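# Unscrew lugged ring from grinder barrel, set it flat

## Task

Turn the lugged ring off the grinder's barrel and put it down lying flat on the bench, keeping the grinder upright; at the finish no part of the robot may be in contact with the ring.

## Robot and tools

Robot: two arms, left_arm carrying a left hand and right_arm carrying a right hand, each with five fingers. Base positions in the scene frame: left_arm (-0.027, +0.283, +0.038) m, right_arm (-0.017, -0.329, +0.032) m, both nearly unrotated. Behind the arms are a floor post and a camera stand between the bases.

Scene frame: origin at table-top height, midway between the nominal bases; +x points out over the table, +y toward the left arm, +z up. Reported end_effector_position (m) and end_effector_quat_wxyz are in this frame and may be off by a few cm.

Hand point: a spot fixed to each palm, 0.05 m in front of it and 0.15 m from the wrist face. Its +z runs along the straight fingers, +y out of the palm, +x across the palm away from the thumb on the right hand (toward the thumb on the left hand). Straight fingertips end 0.06-0.07 m past the point along +z, about 0.06 m behind it along -y. A wrist bracket on the little-finger side can strike things. Arms track loosely and often rest 1-3 cm (sometimes 5 cm) low or short of the command.

The row (shared by execute_actions and move): one flat list of 28 numbers covering both arms, each in [-1, 1]. Order: left dx, dy, dz, rx, ry, rz; left little, ring, middle, index, thumb_bend, thumb_turn; left force_limit, speed; then the same 14 for the right arm. The six pose numbers are an offset, not a pose: they are measured from that arm's current Hand target and along that Hand target's own axes. 1.0 equals 0.6 m for dx/dy/dz and 180 degrees for rx/ry/rz, which together form a rotation vector. Six zeros ask nothing new of that arm. Orientation commands are clipped to within 40 degrees of the measured orientation each step.

Hand numbers are absolute targets: fingers -1 straight, +1 curled; thumb_bend -1 straight, +1 fully bent; thumb_turn -1 beside the palm, +1 opposite the fingers. force_limit runs linearly from about 0 N at -1 to 10 N at +1 (15 N for the two thumb motors). speed rises from near zero at -1 to full at +0.48 and stays full above that. There is no 'unchanged' value: to keep a hand as is, resend its last executed eight numbers (or, if none yet, its hand_measured plus hand_force_limit and hand_speed). With the thumb turned in, the hand can encircle objects about 0.035-0.065 m thick; a thumb-tip-to-index pinch can hold light items. For a gentle grip close at speed -0.94 or below. To loosen, send targets more open than hand_measured.

execute_actions(actions, cameras): actions is a list of actions; each action is a table of up to 15 rows, one per 1/30 s step, and a short table repeats its final row to step 15. Every row counts from the Hand target at the start of that action, so repeating an offset in a new action moves the arm further. Images come only with an empty actions list or when cameras names them.

move(target, speed, blend, blocking, cameras): target is one 28-number row or a list of up to 15 rows, all offsets from the same starting Hand targets (not chained). speed is m/s top path speed, 0.002 to 4.3, default 0.25 (turns at twice that in rad/s); one value or one per target. blend, in m, rounds corners in a list; 0 stops at each. blocking=false returns after about 0.5 s while motion continues. Paths are straight, do not avoid obstacles, and stop after 10 s. The result adds a 'move:' line: done, off_target, moving, held or fault, plus limits (paced = clipped, held = steps withheld).

wait(seconds, cameras): 0-3600 s, sends nothing new; a running move continues. stop(cameras): brakes a running move. zoom_image(camera, region): region [x0, y0, x1, y1] in pixels of that camera's latest image, at most 504 by 504. show_instructions(): shows the reference pages. finished_scene(scene): ends the scene permanently.

Cameras: cam_head_left and cam_head_right (896x504, above and behind, looking down over the table), cam_high (896x504, from the far side), cam_left_wrist and cam_right_wrist (672x504 fisheye on the hands). Calibration is given in OpenCV style.

Result lines: Hand target (last commanded pose after clipping, from which next offsets count), end_effector_position and quat, Joint positions, velocities and torques (torques are raw and noisy), hand_measured, hand_stopped_by (moving, target, force, stalled, fault), hand_load_n (fingertip load, positive pushing the finger open; a lost grip shows as about 0), hand_force_limit, hand_speed, and warnings such as MOTOR HOT or FAULT. Joint ranges: waist ±2.880, shoulder 0 to 3.142, elbow 0 to 3.019, wrist pitch -1.693 to 1.571, wrist yaw ±1.571, wrist roll ±2.094 rad.

Cautions: do not drop the ring even a few mm or release it while it moves; do not knock the grinder over or push anything off the table; avoid fast contacts, hard presses and ramming fixed items; never let the two hands or arms collide or grip each other. A blocked arm keeps pushing until commanded back past its hand point. Holding loads or straining toward unreachable poses heats motors; at 100 °C the arm drops for 30-60 s. Loose items may occasionally be nudged by outside forces. At the end, release and move clear of the ring.

Each tool is called by a JSON object that holds its "name" and its "arguments", one argument or row to a line.

Reference images:

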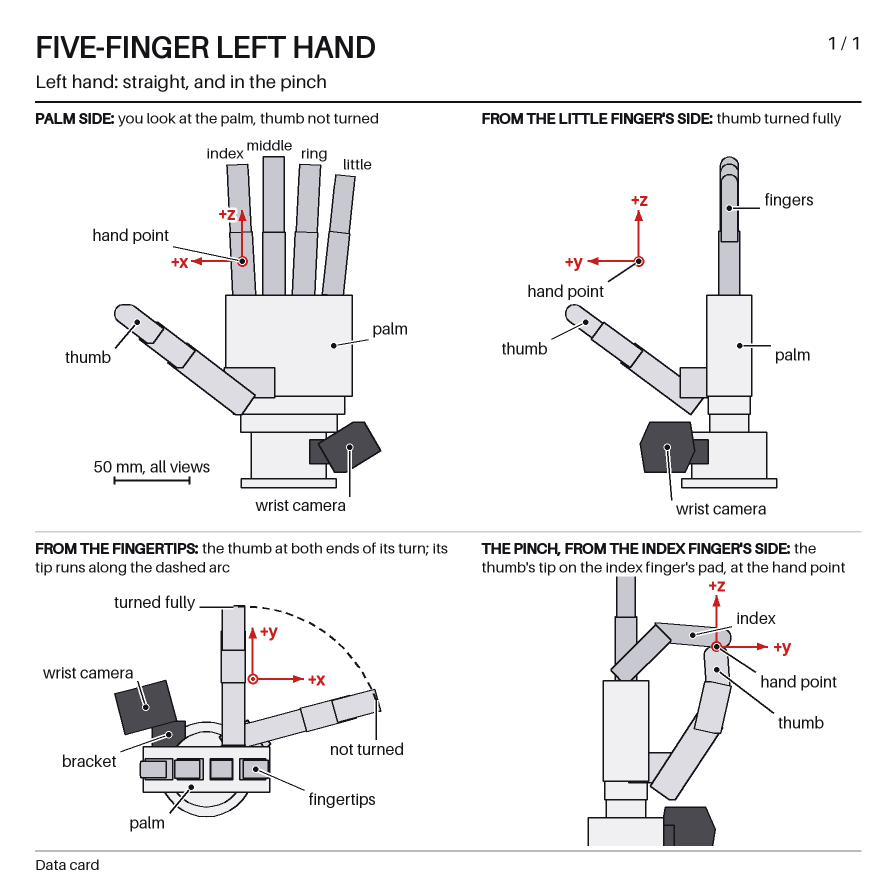

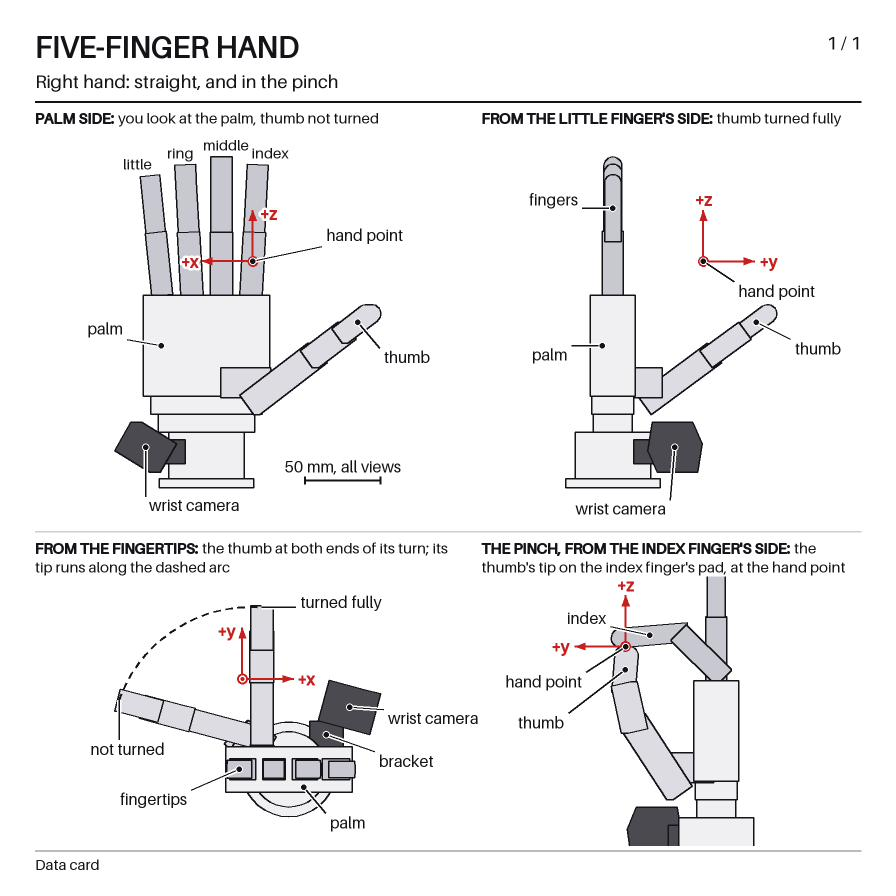

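## Session

{"name": "execute_actions", "arguments": {
  "actions": []
}}

Scene clock: 0.00 s.
left_arm: end_effector_position=(+0.6738, +0.3530, +0.2023) hand_measured=(-1.000, -1.000, -1.000, -1.000, -1.000, -1.000) hand_load_n=(+0.0, +0.0, +0.0, +0.0, +0.0, +0.0) hand_stopped_by=(target, target, target, target, target, target) hand_force_limit=0.00 hand_speed=-0.80 end_effector_quat_wxyz=(+0.511, +0.178, +0.663, -0.517) | right_arm: end_effector_position=(+0.6684, -0.1798, +0.1892) hand_measured=(-1.000, -1.000, -1.000, -1.000, -1.000, -1.000) hand_load_n=(+0.0, +0.0, +0.5, +0.5, +0.0, +0.0) hand_stopped_by=(target, target, target, target, target, target) hand_force_limit=0.00 hand_speed=-0.80 end_effector_quat_wxyz=(-0.446, +0.806, -0.228, +0.316)
Joint positions: left_arm=[0.349 2.053 1.335 1.097 1.416 0.666] | right_arm=[0.047 1.766 1.343 -0.064 -0.538 -0.606]
Joint velocities: within noise
Joint torques (N m): no reading
Heat: left arm: hottest waist 43 °C; right arm: hottest elbow 42 °C.
Hand target: left_arm +0.6788, +0.3549, +0.2194; +0.521, +0.190, +0.658, -0.509 | right_arm +0.6775, -0.1790, +0.2092; -0.452, +0.799, -0.220, +0.332

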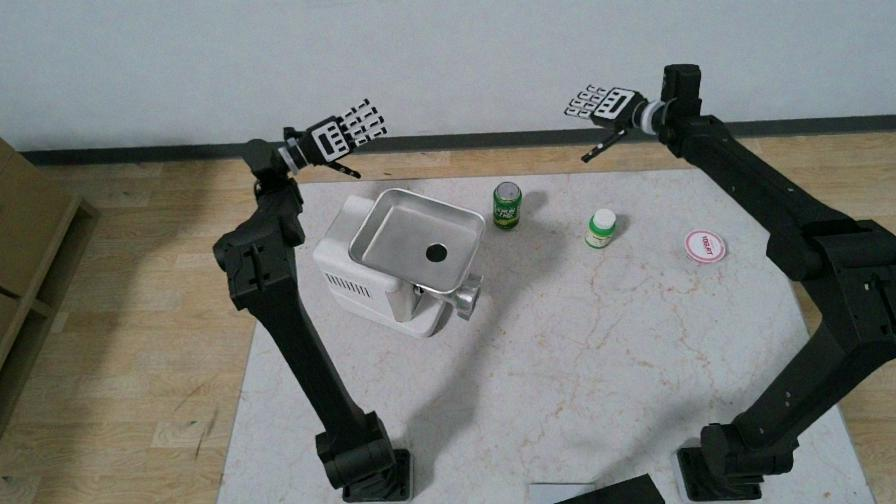

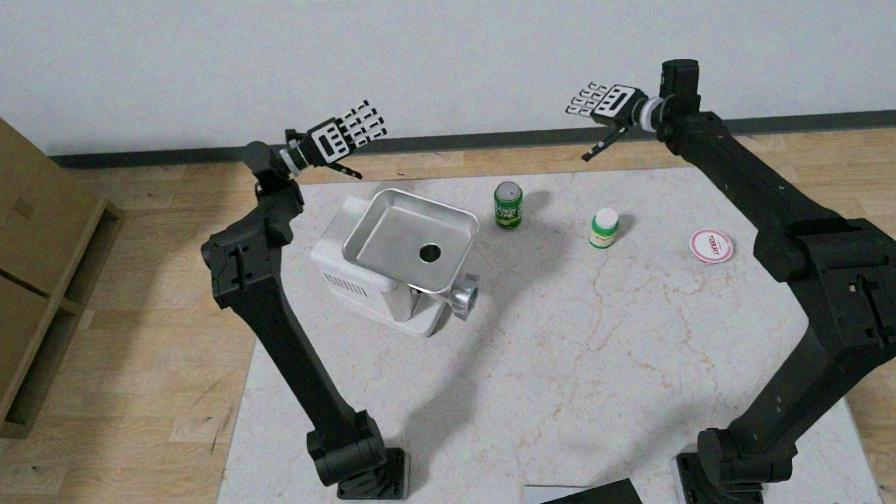

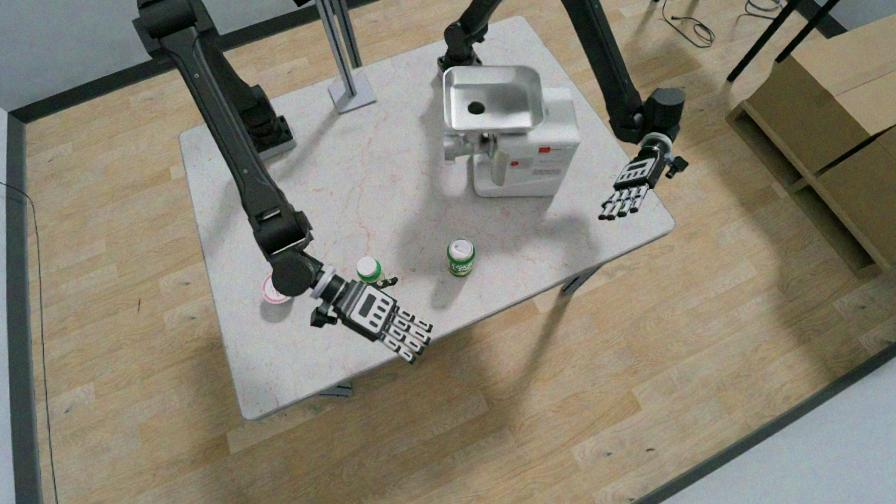

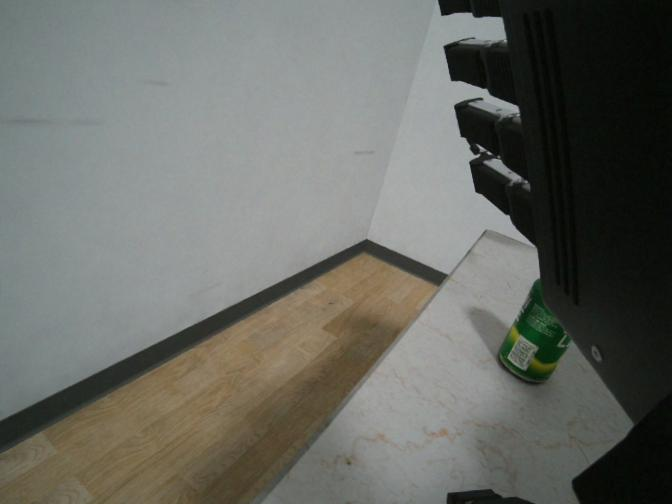

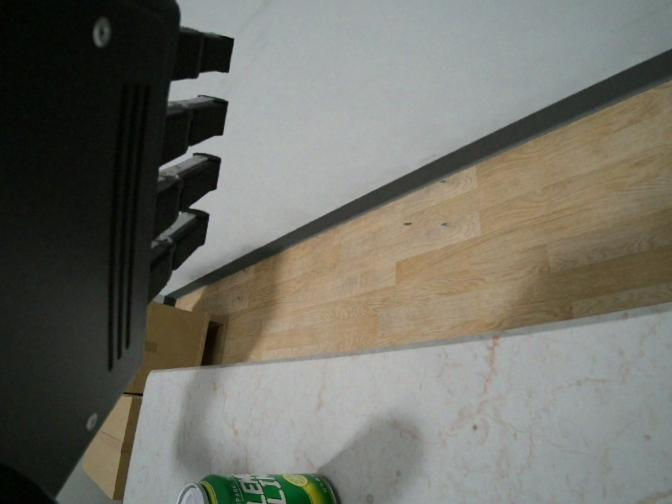

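{"name": "zoom_image", "arguments": {
  "camera": "cam_head_left",
  "region": [380, 230, 540, 360]
}}

{"name": "zoom_image", "arguments": {
  "camera": "cam_high",
  "region": [410, 50, 610, 210]
}}

{"name": "zoom_image", "arguments": {
  "camera": "cam_head_right",
  "region": [380, 230, 540, 360]
}}

Scaled by 3.150 from the camera's image (finer frame: 1280x720).

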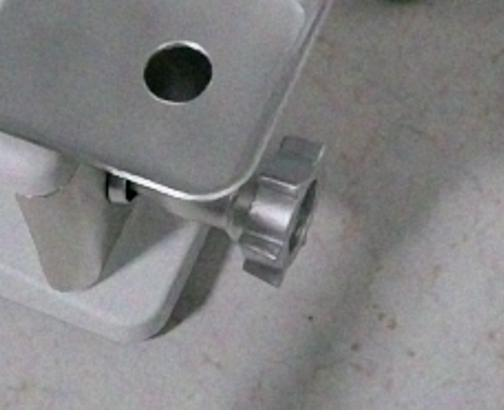

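Scaled by 2.520 from the camera's image (finer frame: 1280x720).

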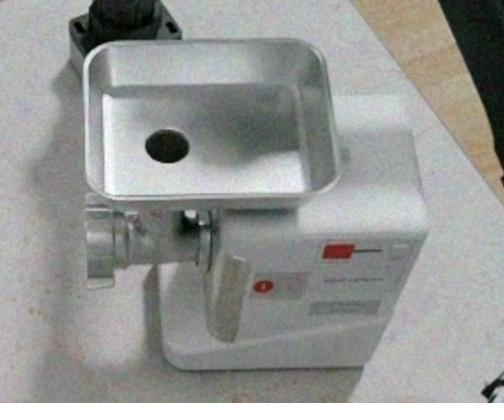

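Scaled by 3.150 from the camera's image (finer frame: 1280x720).

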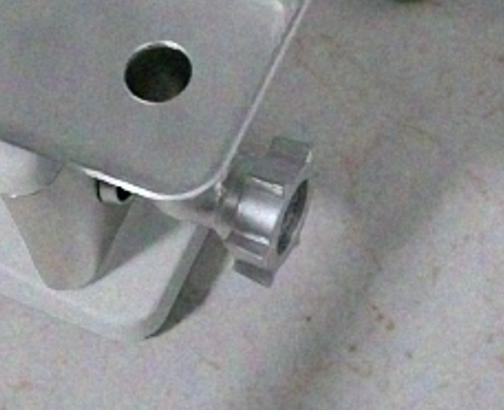

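{"name": "move", "arguments": {
  "target": [
    [0,0,0,0,0,0,-1,-1,-1,-1,-1,-1,0,-0.8,-0.2235,-0.180,-0.324,0.0725,-0.065,0.041,-1,-1,-1,-1,-1,-1,0,-0.8],
    [0,0,0,0,0,0,-1,-1,-1,-1,-1,-1,0,-0.8,-0.6487,-0.162,-0.386,0.145,-0.130,0.0827,-1,-1,-1,-1,-1,-1,0,-0.8]
  ],
  "blend": [0.05,0],
  "speed": 0.2,
  "cameras": ["all"]
}}

Scene clock: 128.50 s.
left_arm: end_effector_position=(+0.6738, +0.3530, +0.2023) hand_measured=(-1.000, -1.000, -1.000, -1.000, -1.000, -1.000) hand_load_n=(+0.0, +0.0, +0.0, +0.0, +0.0, +0.0) hand_stopped_by=(target, target, target, target, target, target) hand_force_limit=0.00 hand_speed=-0.80 end_effector_quat_wxyz=(+0.511, +0.178, +0.663, -0.517) | right_arm: end_effector_position=(+0.2503, -0.0157, +0.2429) hand_measured=(-1.000, -1.000, -1.000, -1.000, -1.000, -1.000) hand_load_n=(+0.0, +0.0, +0.0, +0.0, +0.0, +0.0) hand_stopped_by=(target, target, target, target, target, target) hand_force_limit=0.00 hand_speed=-0.80 end_effector_quat_wxyz=(+0.683, -0.700, +0.150, -0.146)
Joint positions: left_arm=[0.349 2.053 1.335 1.097 1.416 0.666] | right_arm=[0.489 0.924 0.388 0.506 -0.621 -0.017]
Joint torques (N m): left_arm=[-1.2 -19.78 8.38 0.58 -0.42 0.05] | right_arm=[0.44 -4.72 9.42 2.29 0.14 0.13]
Heat: left arm: hottest shoulder 46 °C; right arm: hottest elbow 53 °C.
Hand target: left_arm +0.6788, +0.3549, +0.2194; +0.521, +0.190, +0.658, -0.509 | right_arm +0.2479, -0.0110, +0.2507; +0.692, -0.692, +0.145, -0.145
Off the commanded pose: left_arm 0.018 m, 2 deg | right_arm 0.009 m, 1 deg.
move: done
cam_right_wrist: T_world_to_cam=[[0.21596, -0.14617, -0.9654, 0.17566], [-0.97419, 0.03421, -0.22311, 0.32273], [0.06564, 0.98867, -0.13501, 0.14867]] pos_world=[0.26671, -0.13235, 0.26166]

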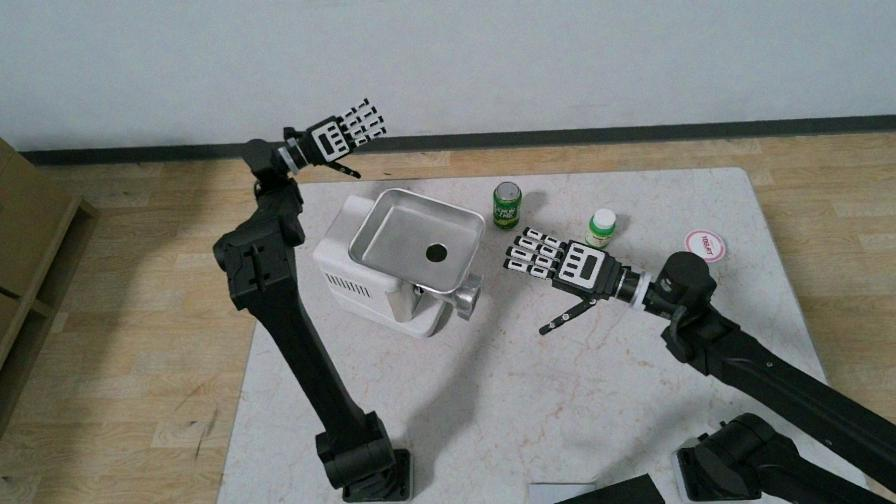

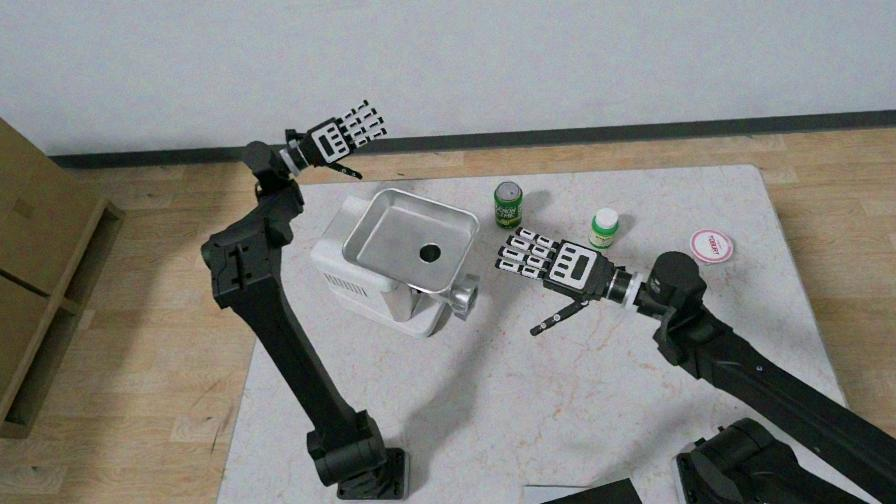

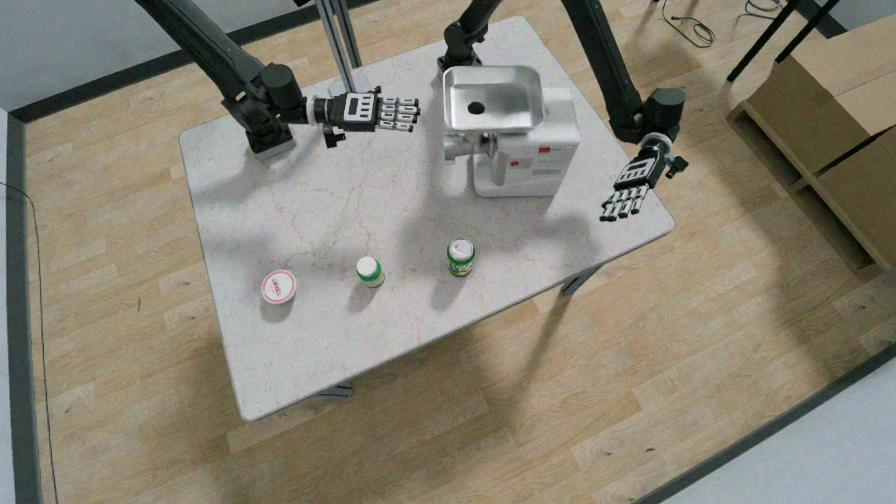

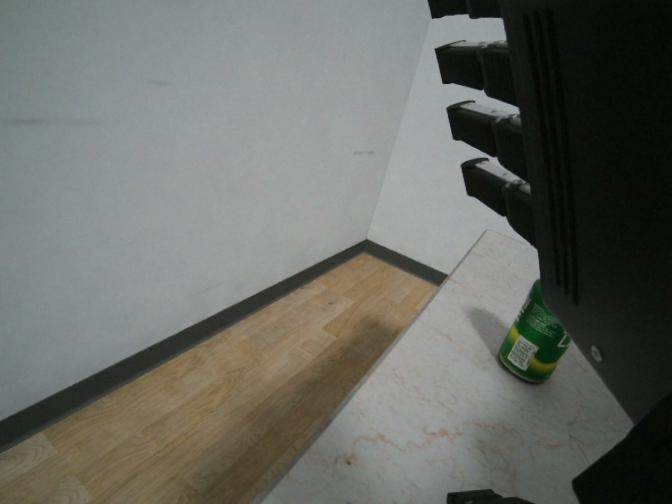

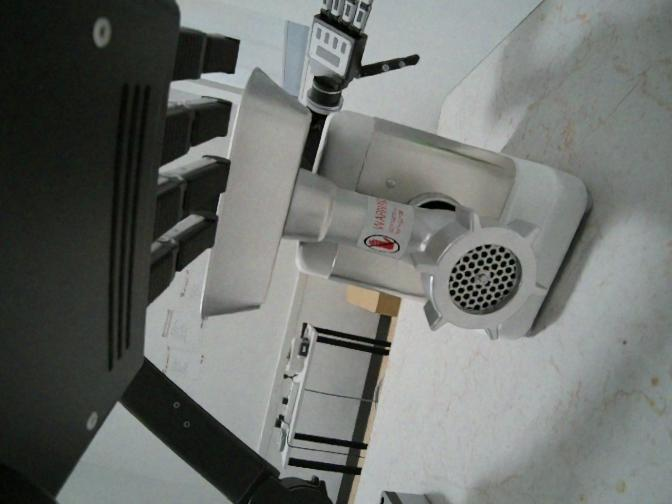

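{"name": "zoom_image", "arguments": {
  "camera": "cam_right_wrist",
  "region": [380, 180, 600, 360]
}}

{"name": "zoom_image", "arguments": {
  "camera": "cam_high",
  "region": [430, 60, 590, 200]
}}

Scaled by 2.291 from the camera's image (finer frame: 960x720).

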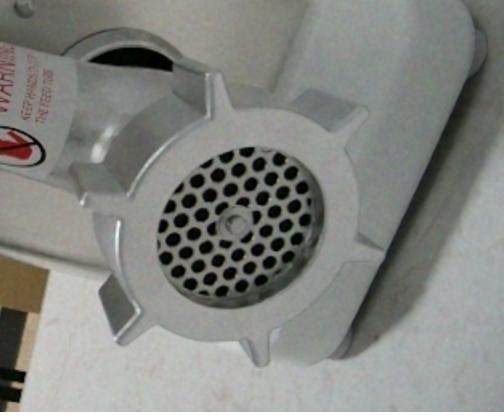

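Scaled by 3.150 from the camera's image (finer frame: 1280x720).

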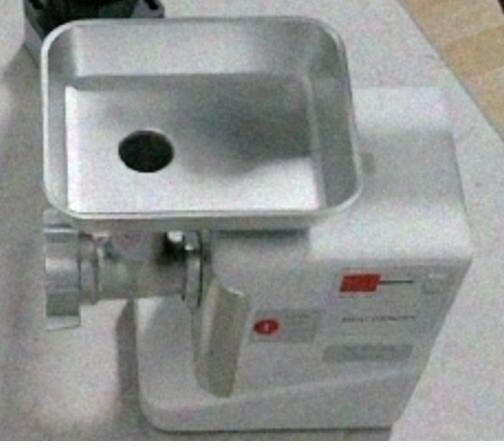

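{"name": "move", "arguments": {
  "target": [0,0,0,0,0,0,-1,-1,-1,-1,-1,-1,0,-0.8,-0.0437,0.2133,0.0148,0,0,0,1,1,1,-1,-1,-1,0,0],
  "speed": 0.12,
  "cameras": ["cam_head_left","cam_high","cam_right_wrist"]
}}

Scene clock: 414.03 s.
left_arm: end_effector_position=(+0.6738, +0.3530, +0.2023) hand_measured=(-1.000, -1.000, -1.000, -1.000, -1.000, -1.000) hand_load_n=(+0.0, +0.0, +0.0, -0.5, +0.0, +0.0) hand_stopped_by=(target, target, target, target, target, target) hand_force_limit=0.00 hand_speed=-0.80 end_effector_quat_wxyz=(+0.511, +0.178, +0.663, -0.517) | right_arm: end_effector_position=(+0.2307, +0.0038, +0.1204) hand_measured=(+1.000, +1.000, +1.000, -1.000, -1.000, -1.000) hand_load_n=(+0.0, +0.0, +0.0, +0.0, +0.0, +0.0) hand_stopped_by=(target, target, target, target, target, target) hand_force_limit=0.00 hand_speed=0.00 end_effector_quat_wxyz=(+0.686, -0.697, +0.146, -0.150)
Joint positions: left_arm=[0.349 2.053 1.335 1.097 1.416 0.666] | right_arm=[0.599 1.454 0.215 1.223 -0.513 -0.016]
Joint torques (N m): left_arm=[-1.38 -19.43 8.42 0.65 -0.39 -0.05] | right_arm=[0.15 -6.3 4.62 2.45 0.13 0.14]
Heat: left arm: hottest shoulder 49 °C; right arm: hottest elbow 53 °C.
Hand target: left_arm +0.6788, +0.3549, +0.2194; +0.521, +0.190, +0.658, -0.509 | right_arm +0.2275, +0.0074, +0.1227; +0.692, -0.692, +0.145, -0.145
Off the commanded pose: left_arm 0.018 m, 2 deg | right_arm 0.005 m, 1 deg.
move: done
cam_right_wrist: T_world_to_cam=[[0.2278, -0.14051, -0.96352, 0.06145], [-0.97143, 0.0348, -0.23475, 0.27642], [0.06651, 0.98947, -0.12857, 0.11317]] pos_world=[0.247, -0.11296, 0.13865]

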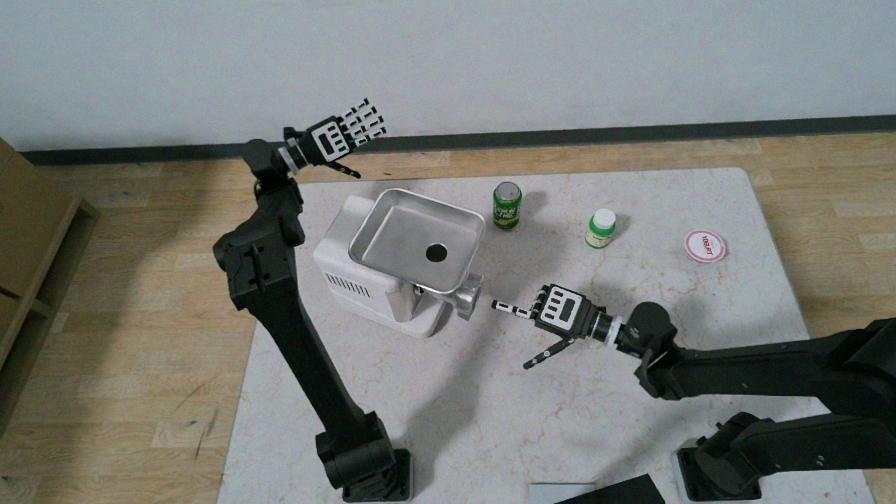

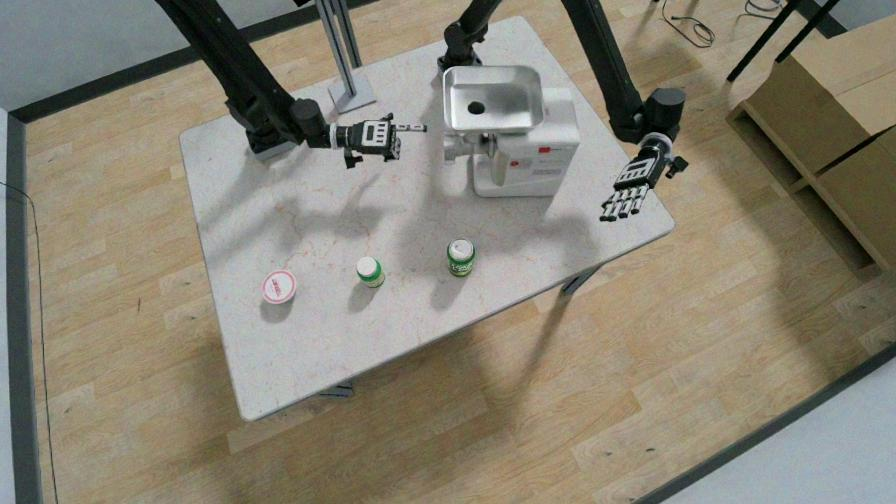

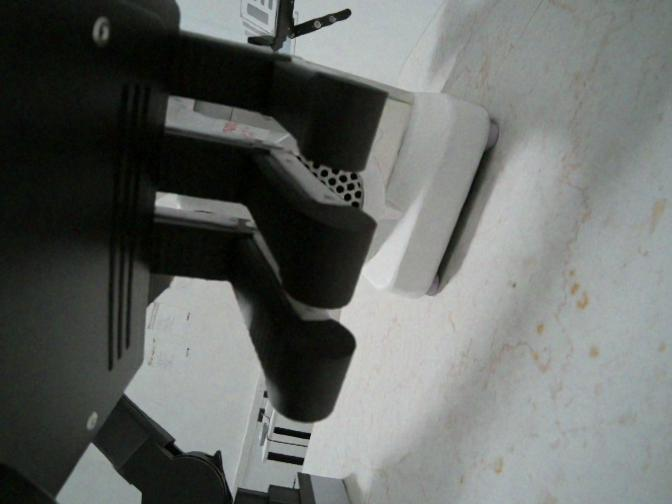

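{"name": "zoom_image", "arguments": {
  "camera": "cam_head_left",
  "region": [430, 260, 570, 370]
}}

{"name": "zoom_image", "arguments": {
  "camera": "cam_high",
  "region": [350, 90, 490, 200]
}}

Scaled by 3.600 from the camera's image (finer frame: 1280x720).

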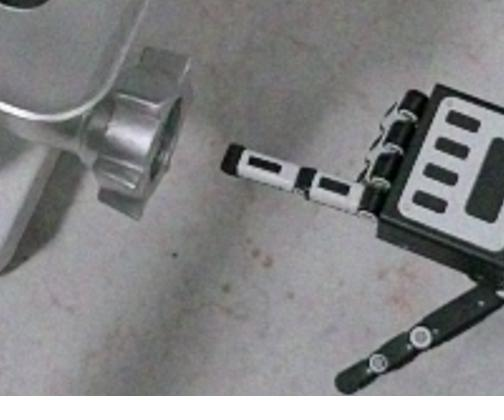

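Scaled by 3.600 from the camera's image (finer frame: 1280x720).

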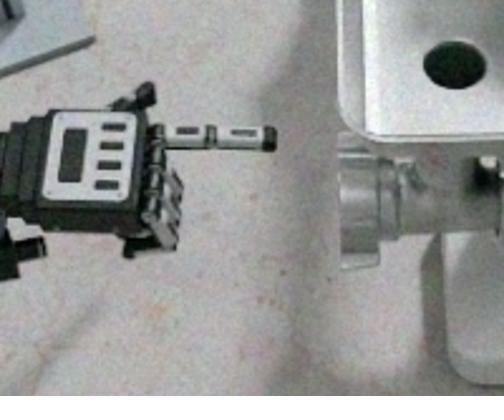

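{"name": "move", "arguments": {
  "target": [0,0,0,0,0,0,-1,-1,-1,-1,-1,-1,0,-0.8,0.0113,-0.0072,0.05,0,0,0,1,1,1,-1,-1,-1,0,0],
  "speed": 0.08,
  "cameras": ["cam_head_left","cam_high"]
}}

{"name": "zoom_image", "arguments": {
  "camera": "cam_head_left",
  "region": [430, 260, 570, 370]
}}

{"name": "zoom_image", "arguments": {
  "camera": "cam_high",
  "region": [350, 90, 490, 200]
}}

Scene clock: 457.37 s.
left_arm: end_effector_position=(+0.6738, +0.3530, +0.2023) hand_measured=(-1.000, -1.000, -1.000, -1.000, -1.000, -1.000) hand_load_n=(+0.0, +0.0, +0.0, +0.0, +0.0, +0.0) hand_stopped_by=(target, target, target, target, target, target) hand_force_limit=0.00 hand_speed=-0.80 end_effector_quat_wxyz=(+0.511, +0.178, +0.663, -0.517) | right_arm: end_effector_position=(+0.2427, +0.0226, +0.1235) hand_measured=(+1.000, +1.000, +1.000, -1.000, -1.000, -1.000) hand_load_n=(+0.0, +0.0, +0.0, +0.0, +0.0, +0.0) hand_stopped_by=(target, target, target, target, target, target) hand_force_limit=0.00 hand_speed=0.00 end_effector_quat_wxyz=(+0.688, -0.694, +0.145, -0.152)
Joint positions: left_arm=[0.349 2.053 1.335 1.097 1.416 0.666] | right_arm=[0.63 1.492 0.269 1.216 -0.481 -0.015]
Joint torques (N m): left_arm=[-1.14 -19.66 8.53 0.53 -0.38 -0.03] | right_arm=[0.44 -7.06 6.94 1.02 0.14 0.14]
Heat: left arm: hottest shoulder 49 °C; right arm: hottest elbow 48 °C.
Hand target: left_arm +0.6788, +0.3549, +0.2194; +0.521, +0.190, +0.658, -0.509 | right_arm +0.2458, +0.0322, +0.1270; +0.692, -0.692, +0.145, -0.145
Off the commanded pose: left_arm 0.018 m, 2 deg | right_arm 0.011 m, 1 deg.
move: off_target (right_arm)

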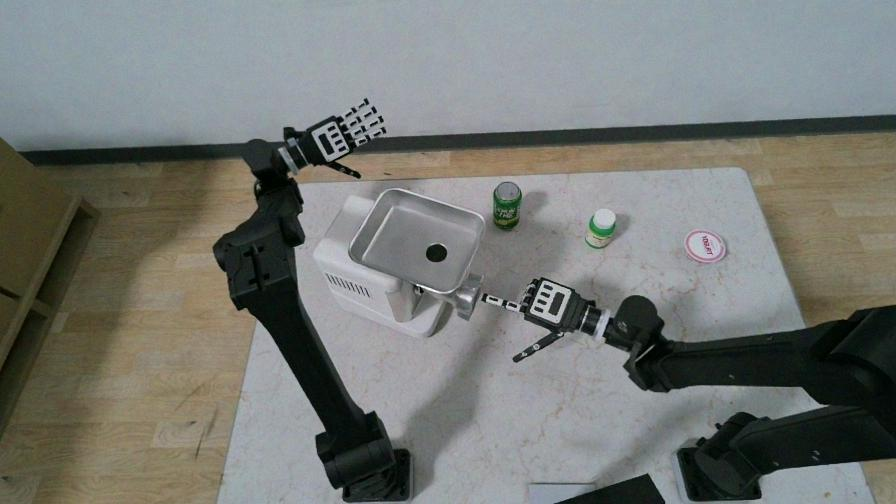

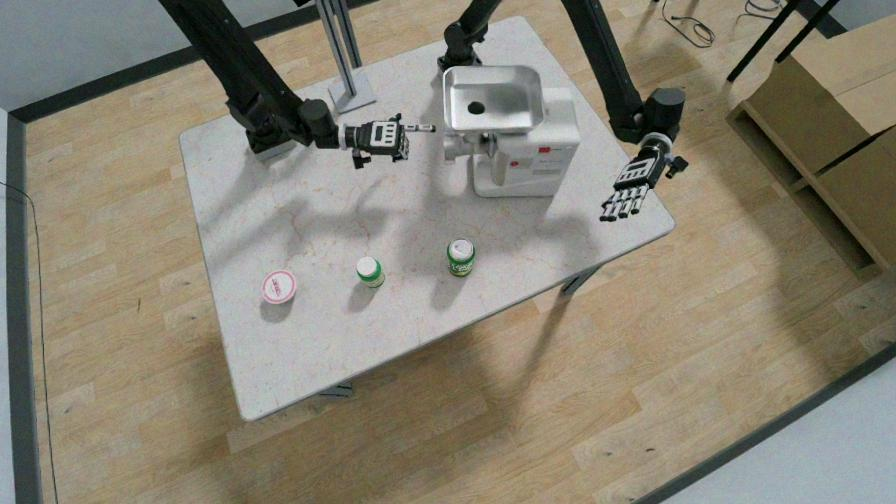

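Scaled by 3.600 from the camera's image (finer frame: 1280x720).

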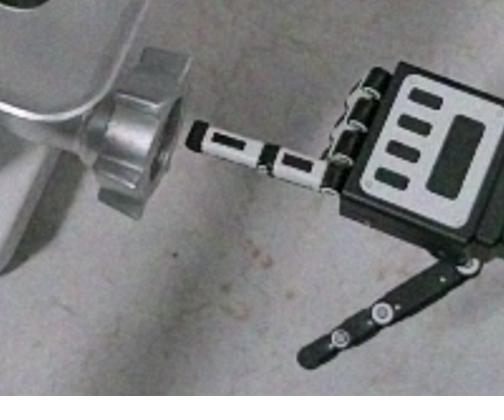

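Scaled by 3.600 from the camera's image (finer frame: 1280x720).

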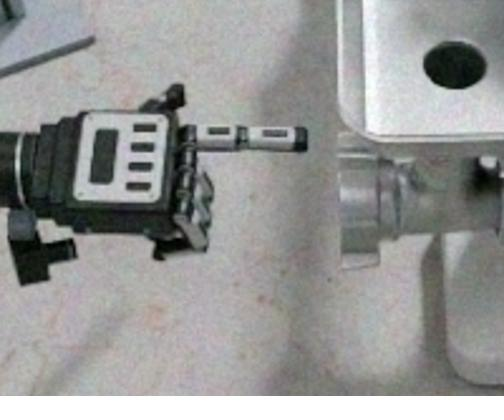

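{"name": "move", "arguments": {
  "target": [0,0,0,0,0,0,-1,-1,-1,-1,-1,-1,0,-0.8,0.0067,-0.0033,0.0683,0,0,0,1,1,1,-1,-1,-1,0,0],
  "speed": 0.06,
  "cameras": ["cam_head_left","cam_high"]
}}

{"name": "zoom_image", "arguments": {
  "camera": "cam_head_left",
  "region": [430, 260, 570, 370]
}}

{"name": "zoom_image", "arguments": {
  "camera": "cam_high",
  "region": [350, 90, 490, 200]
}}

Scene clock: 465.93 s.
left_arm: end_effector_position=(+0.6738, +0.3530, +0.2023) hand_measured=(-1.000, -1.000, -1.000, -1.000, -1.000, -1.000) hand_load_n=(+0.0, +0.0, +0.0, +0.0, +0.0, +0.0) hand_stopped_by=(target, target, target, target, target, target) hand_force_limit=0.00 hand_speed=-0.80 end_effector_quat_wxyz=(+0.511, +0.178, +0.663, -0.517) | right_arm: end_effector_position=(+0.2629, +0.0575, +0.1254) hand_measured=(+1.000, +1.000, +1.000, -1.000, -1.000, -1.000) hand_load_n=(+0.0, +0.0, +0.0, +0.0, +0.0, -0.5) hand_stopped_by=(target, target, target, target, target, target) hand_force_limit=0.00 hand_speed=0.00 end_effector_quat_wxyz=(+0.688, -0.694, +0.145, -0.152)
Joint positions: left_arm=[0.349 2.053 1.335 1.097 1.416 0.666] | right_arm=[0.679 1.556 0.37 1.179 -0.432 -0.015]
Joint torques (N m): left_arm=[-1.49 -19.72 8.42 0.83 -0.41 -0.03] | right_arm=[0.38 -8.29 7.47 1.05 0.15 0.14]
Heat: left arm: hottest shoulder 49 °C; right arm: hottest elbow 48 °C.
Hand target: left_arm +0.6788, +0.3549, +0.2194; +0.521, +0.190, +0.658, -0.509 | right_arm +0.2658, +0.0682, +0.1289; +0.692, -0.692, +0.145, -0.145
Off the commanded pose: left_arm 0.018 m, 2 deg | right_arm 0.012 m, 1 deg.
move: off_target (right_arm)

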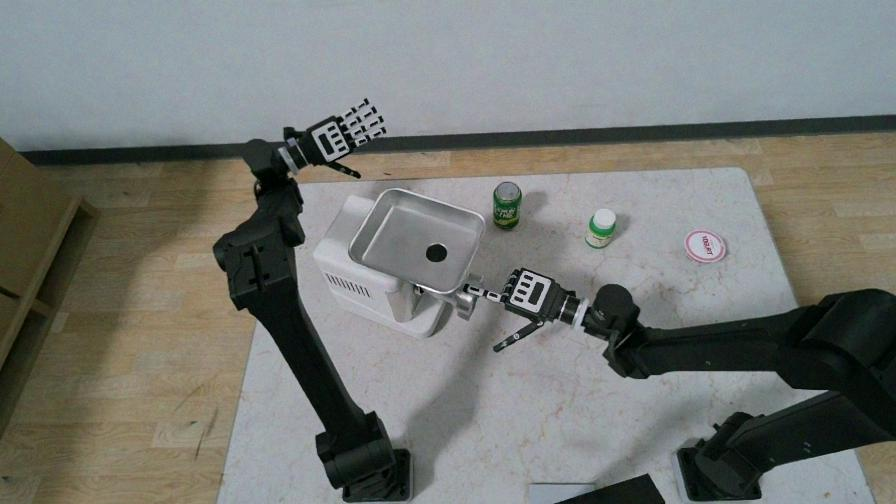

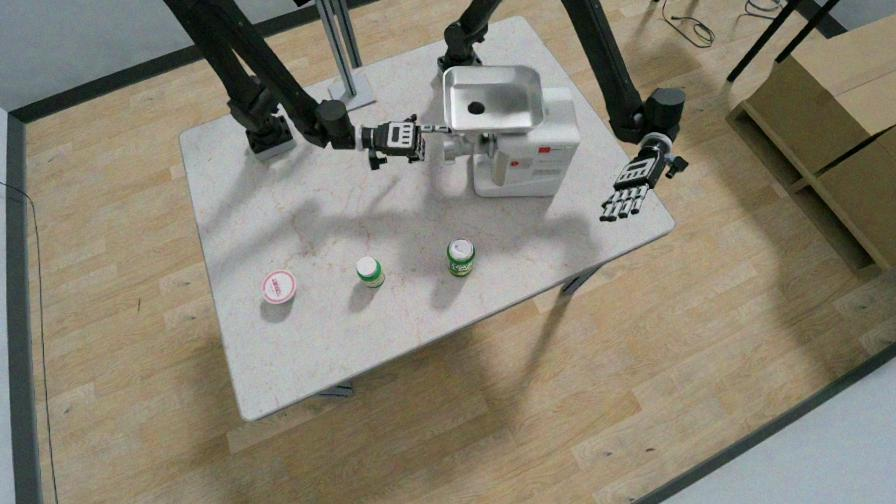

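Scaled by 3.600 from the camera's image (finer frame: 1280x720).

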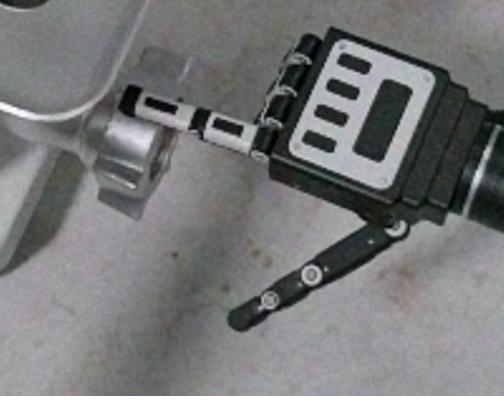

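Scaled by 3.600 from the camera's image (finer frame: 1280x720).

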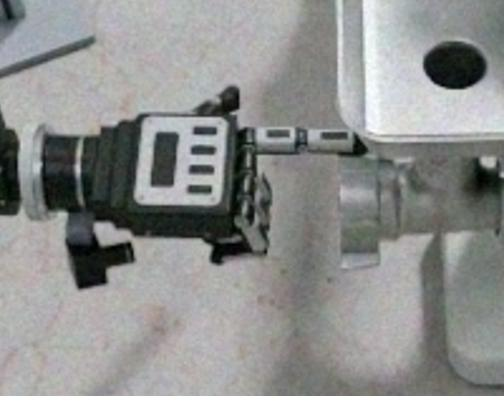

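{"name": "move", "arguments": {
  "target": [
    [0,0,0,0,0,0,-1,-1,-1,-1,-1,-1,0,-0.8,-0.0188,0.0118,0.003,0,0,0,1,1,1,-1,-1,-1,0,0],
    [0,0,0,0,0,0,-1,-1,-1,-1,-1,-1,0,-0.8,-0.0382,0.0263,0.005,0,0,0,1,1,1,-1,-1,-1,0,0],
    [0,0,0,0,0,0,-1,-1,-1,-1,-1,-1,0,-0.8,-0.0512,0.0432,0.005,0,0,0,1,1,1,-1,-1,-1,0,0]
  ],
  "speed": 0.05,
  "blend": [0.005,0.005,0],
  "cameras": ["cam_head_left","cam_high","cam_right_wrist"]
}}

{"name": "zoom_image", "arguments": {
  "camera": "cam_head_left",
  "region": [430, 260, 570, 370]
}}

{"name": "zoom_image", "arguments": {
  "camera": "cam_high",
  "region": [350, 90, 490, 200]
}}

Scene clock: 481.43 s.
left_arm: end_effector_position=(+0.6738, +0.3530, +0.2023) hand_measured=(-1.000, -1.000, -1.000, -1.000, -1.000, -1.000) hand_load_n=(-0.5, +0.0, +0.0, +0.0, +0.0, +0.0) hand_stopped_by=(target, target, target, target, target, target) hand_force_limit=0.00 hand_speed=-0.80 end_effector_quat_wxyz=(+0.511, +0.178, +0.663, -0.517) | right_arm: end_effector_position=(+0.2436, +0.0798, +0.1016) hand_measured=(+1.000, +1.000, +1.000, -1.000, -1.000, -1.000) hand_load_n=(+0.0, +0.0, +0.0, +0.0, +0.0, +0.0) hand_stopped_by=(target, target, target, target, target, target) hand_force_limit=0.00 hand_speed=0.00 end_effector_quat_wxyz=(+0.686, -0.697, +0.146, -0.150)
Joint positions: left_arm=[0.349 2.053 1.335 1.097 1.416 0.666] | right_arm=[0.776 1.662 0.372 1.276 -0.336 -0.013]
Joint torques (N m): left_arm=[-1.2 -19.14 8.54 0.83 -0.4 0.04] | right_arm=[0.44 -8.88 4.21 2.4 0.17 0.12]
Heat: left arm: hottest shoulder 49 °C; right arm: hottest elbow 49 °C.
Hand target: left_arm +0.6788, +0.3549, +0.2194; +0.521, +0.190, +0.658, -0.509 | right_arm +0.2389, +0.0832, +0.1030; +0.692, -0.692, +0.145, -0.145
Off the commanded pose: left_arm 0.018 m, 2 deg | right_arm 0.006 m, 1 deg.
move: done
cam_right_wrist: T_world_to_cam=[[0.22812, -0.13997, -0.96352, 0.051], [-0.97135, 0.03499, -0.23506, 0.28192], [0.06661, 0.98954, -0.12798, 0.03469]] pos_world=[0.2599, -0.03706, 0.11985]

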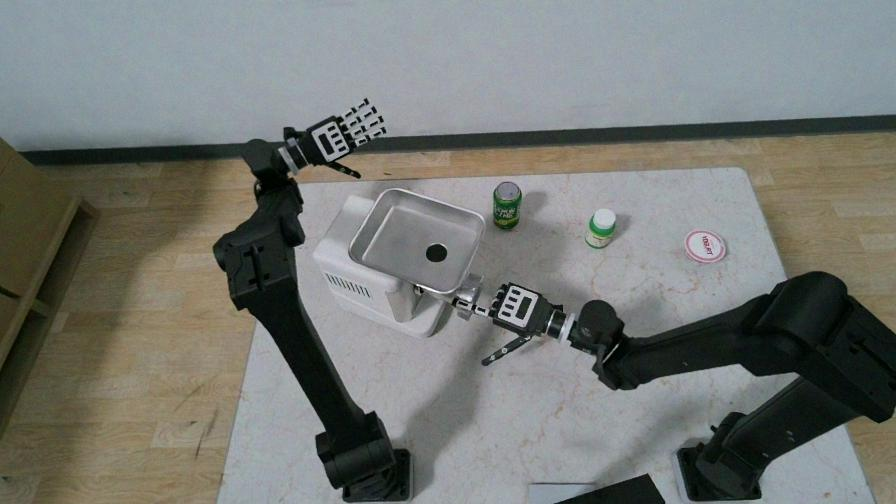

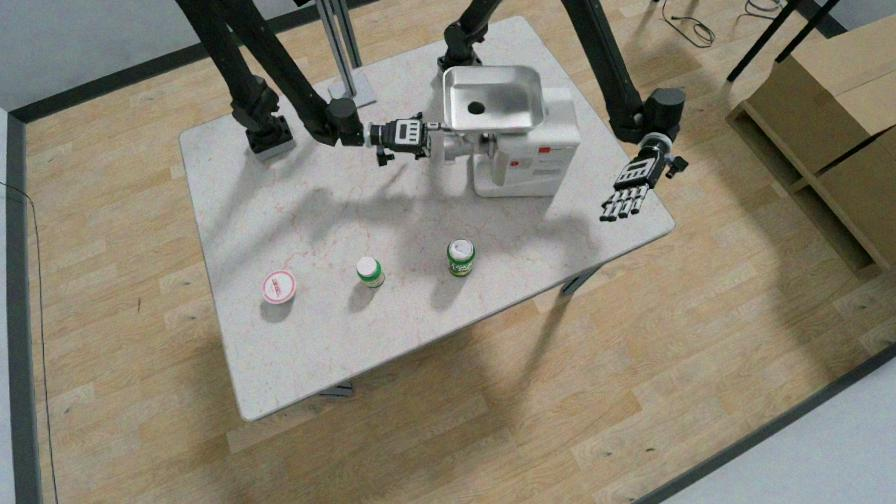

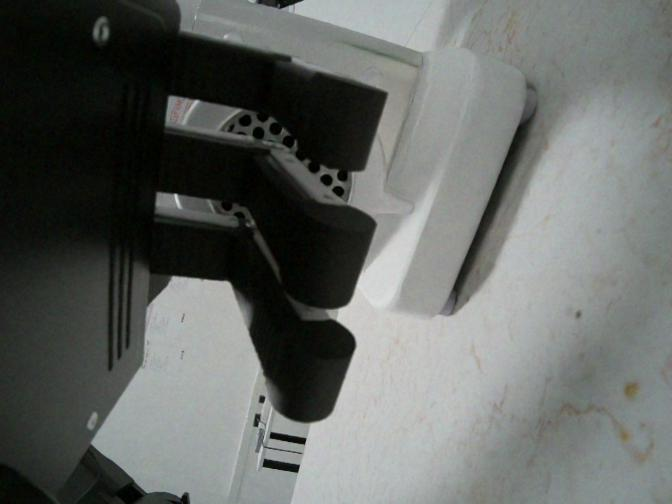

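Scaled by 3.600 from the camera's image (finer frame: 1280x720).

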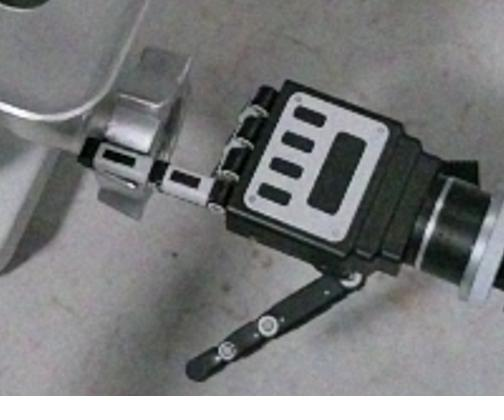

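Scaled by 3.600 from the camera's image (finer frame: 1280x720).

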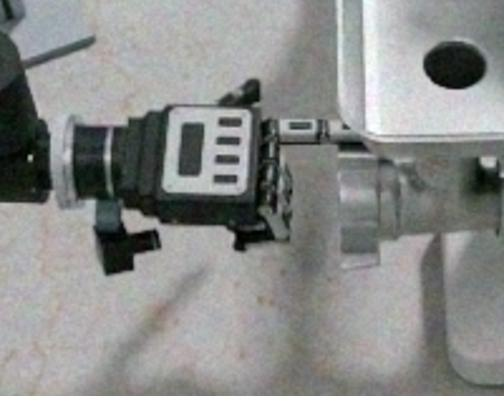

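{"name": "zoom_image", "arguments": {
  "camera": "cam_right_wrist",
  "region": [160, 80, 460, 305]
}}

{"name": "zoom_image", "arguments": {
  "camera": "cam_head_left",
  "region": [440, 260, 510, 330]
}}

Scaled by 1.680 from the camera's image (finer frame: 960x720).

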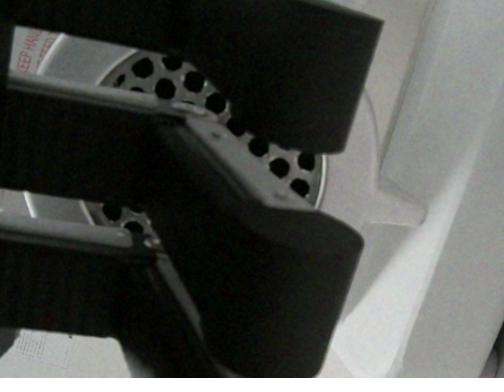

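Scaled by 7.200 from the camera's image (finer frame: 1280x720).

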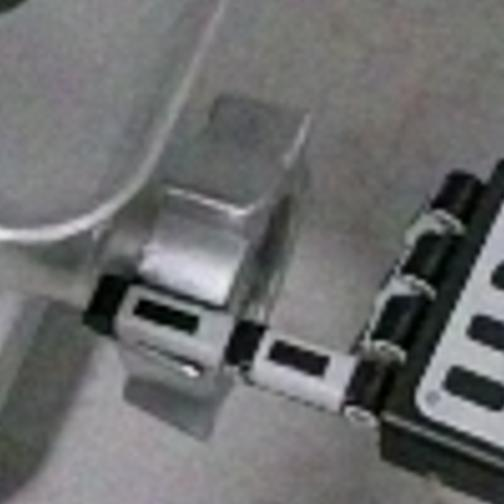

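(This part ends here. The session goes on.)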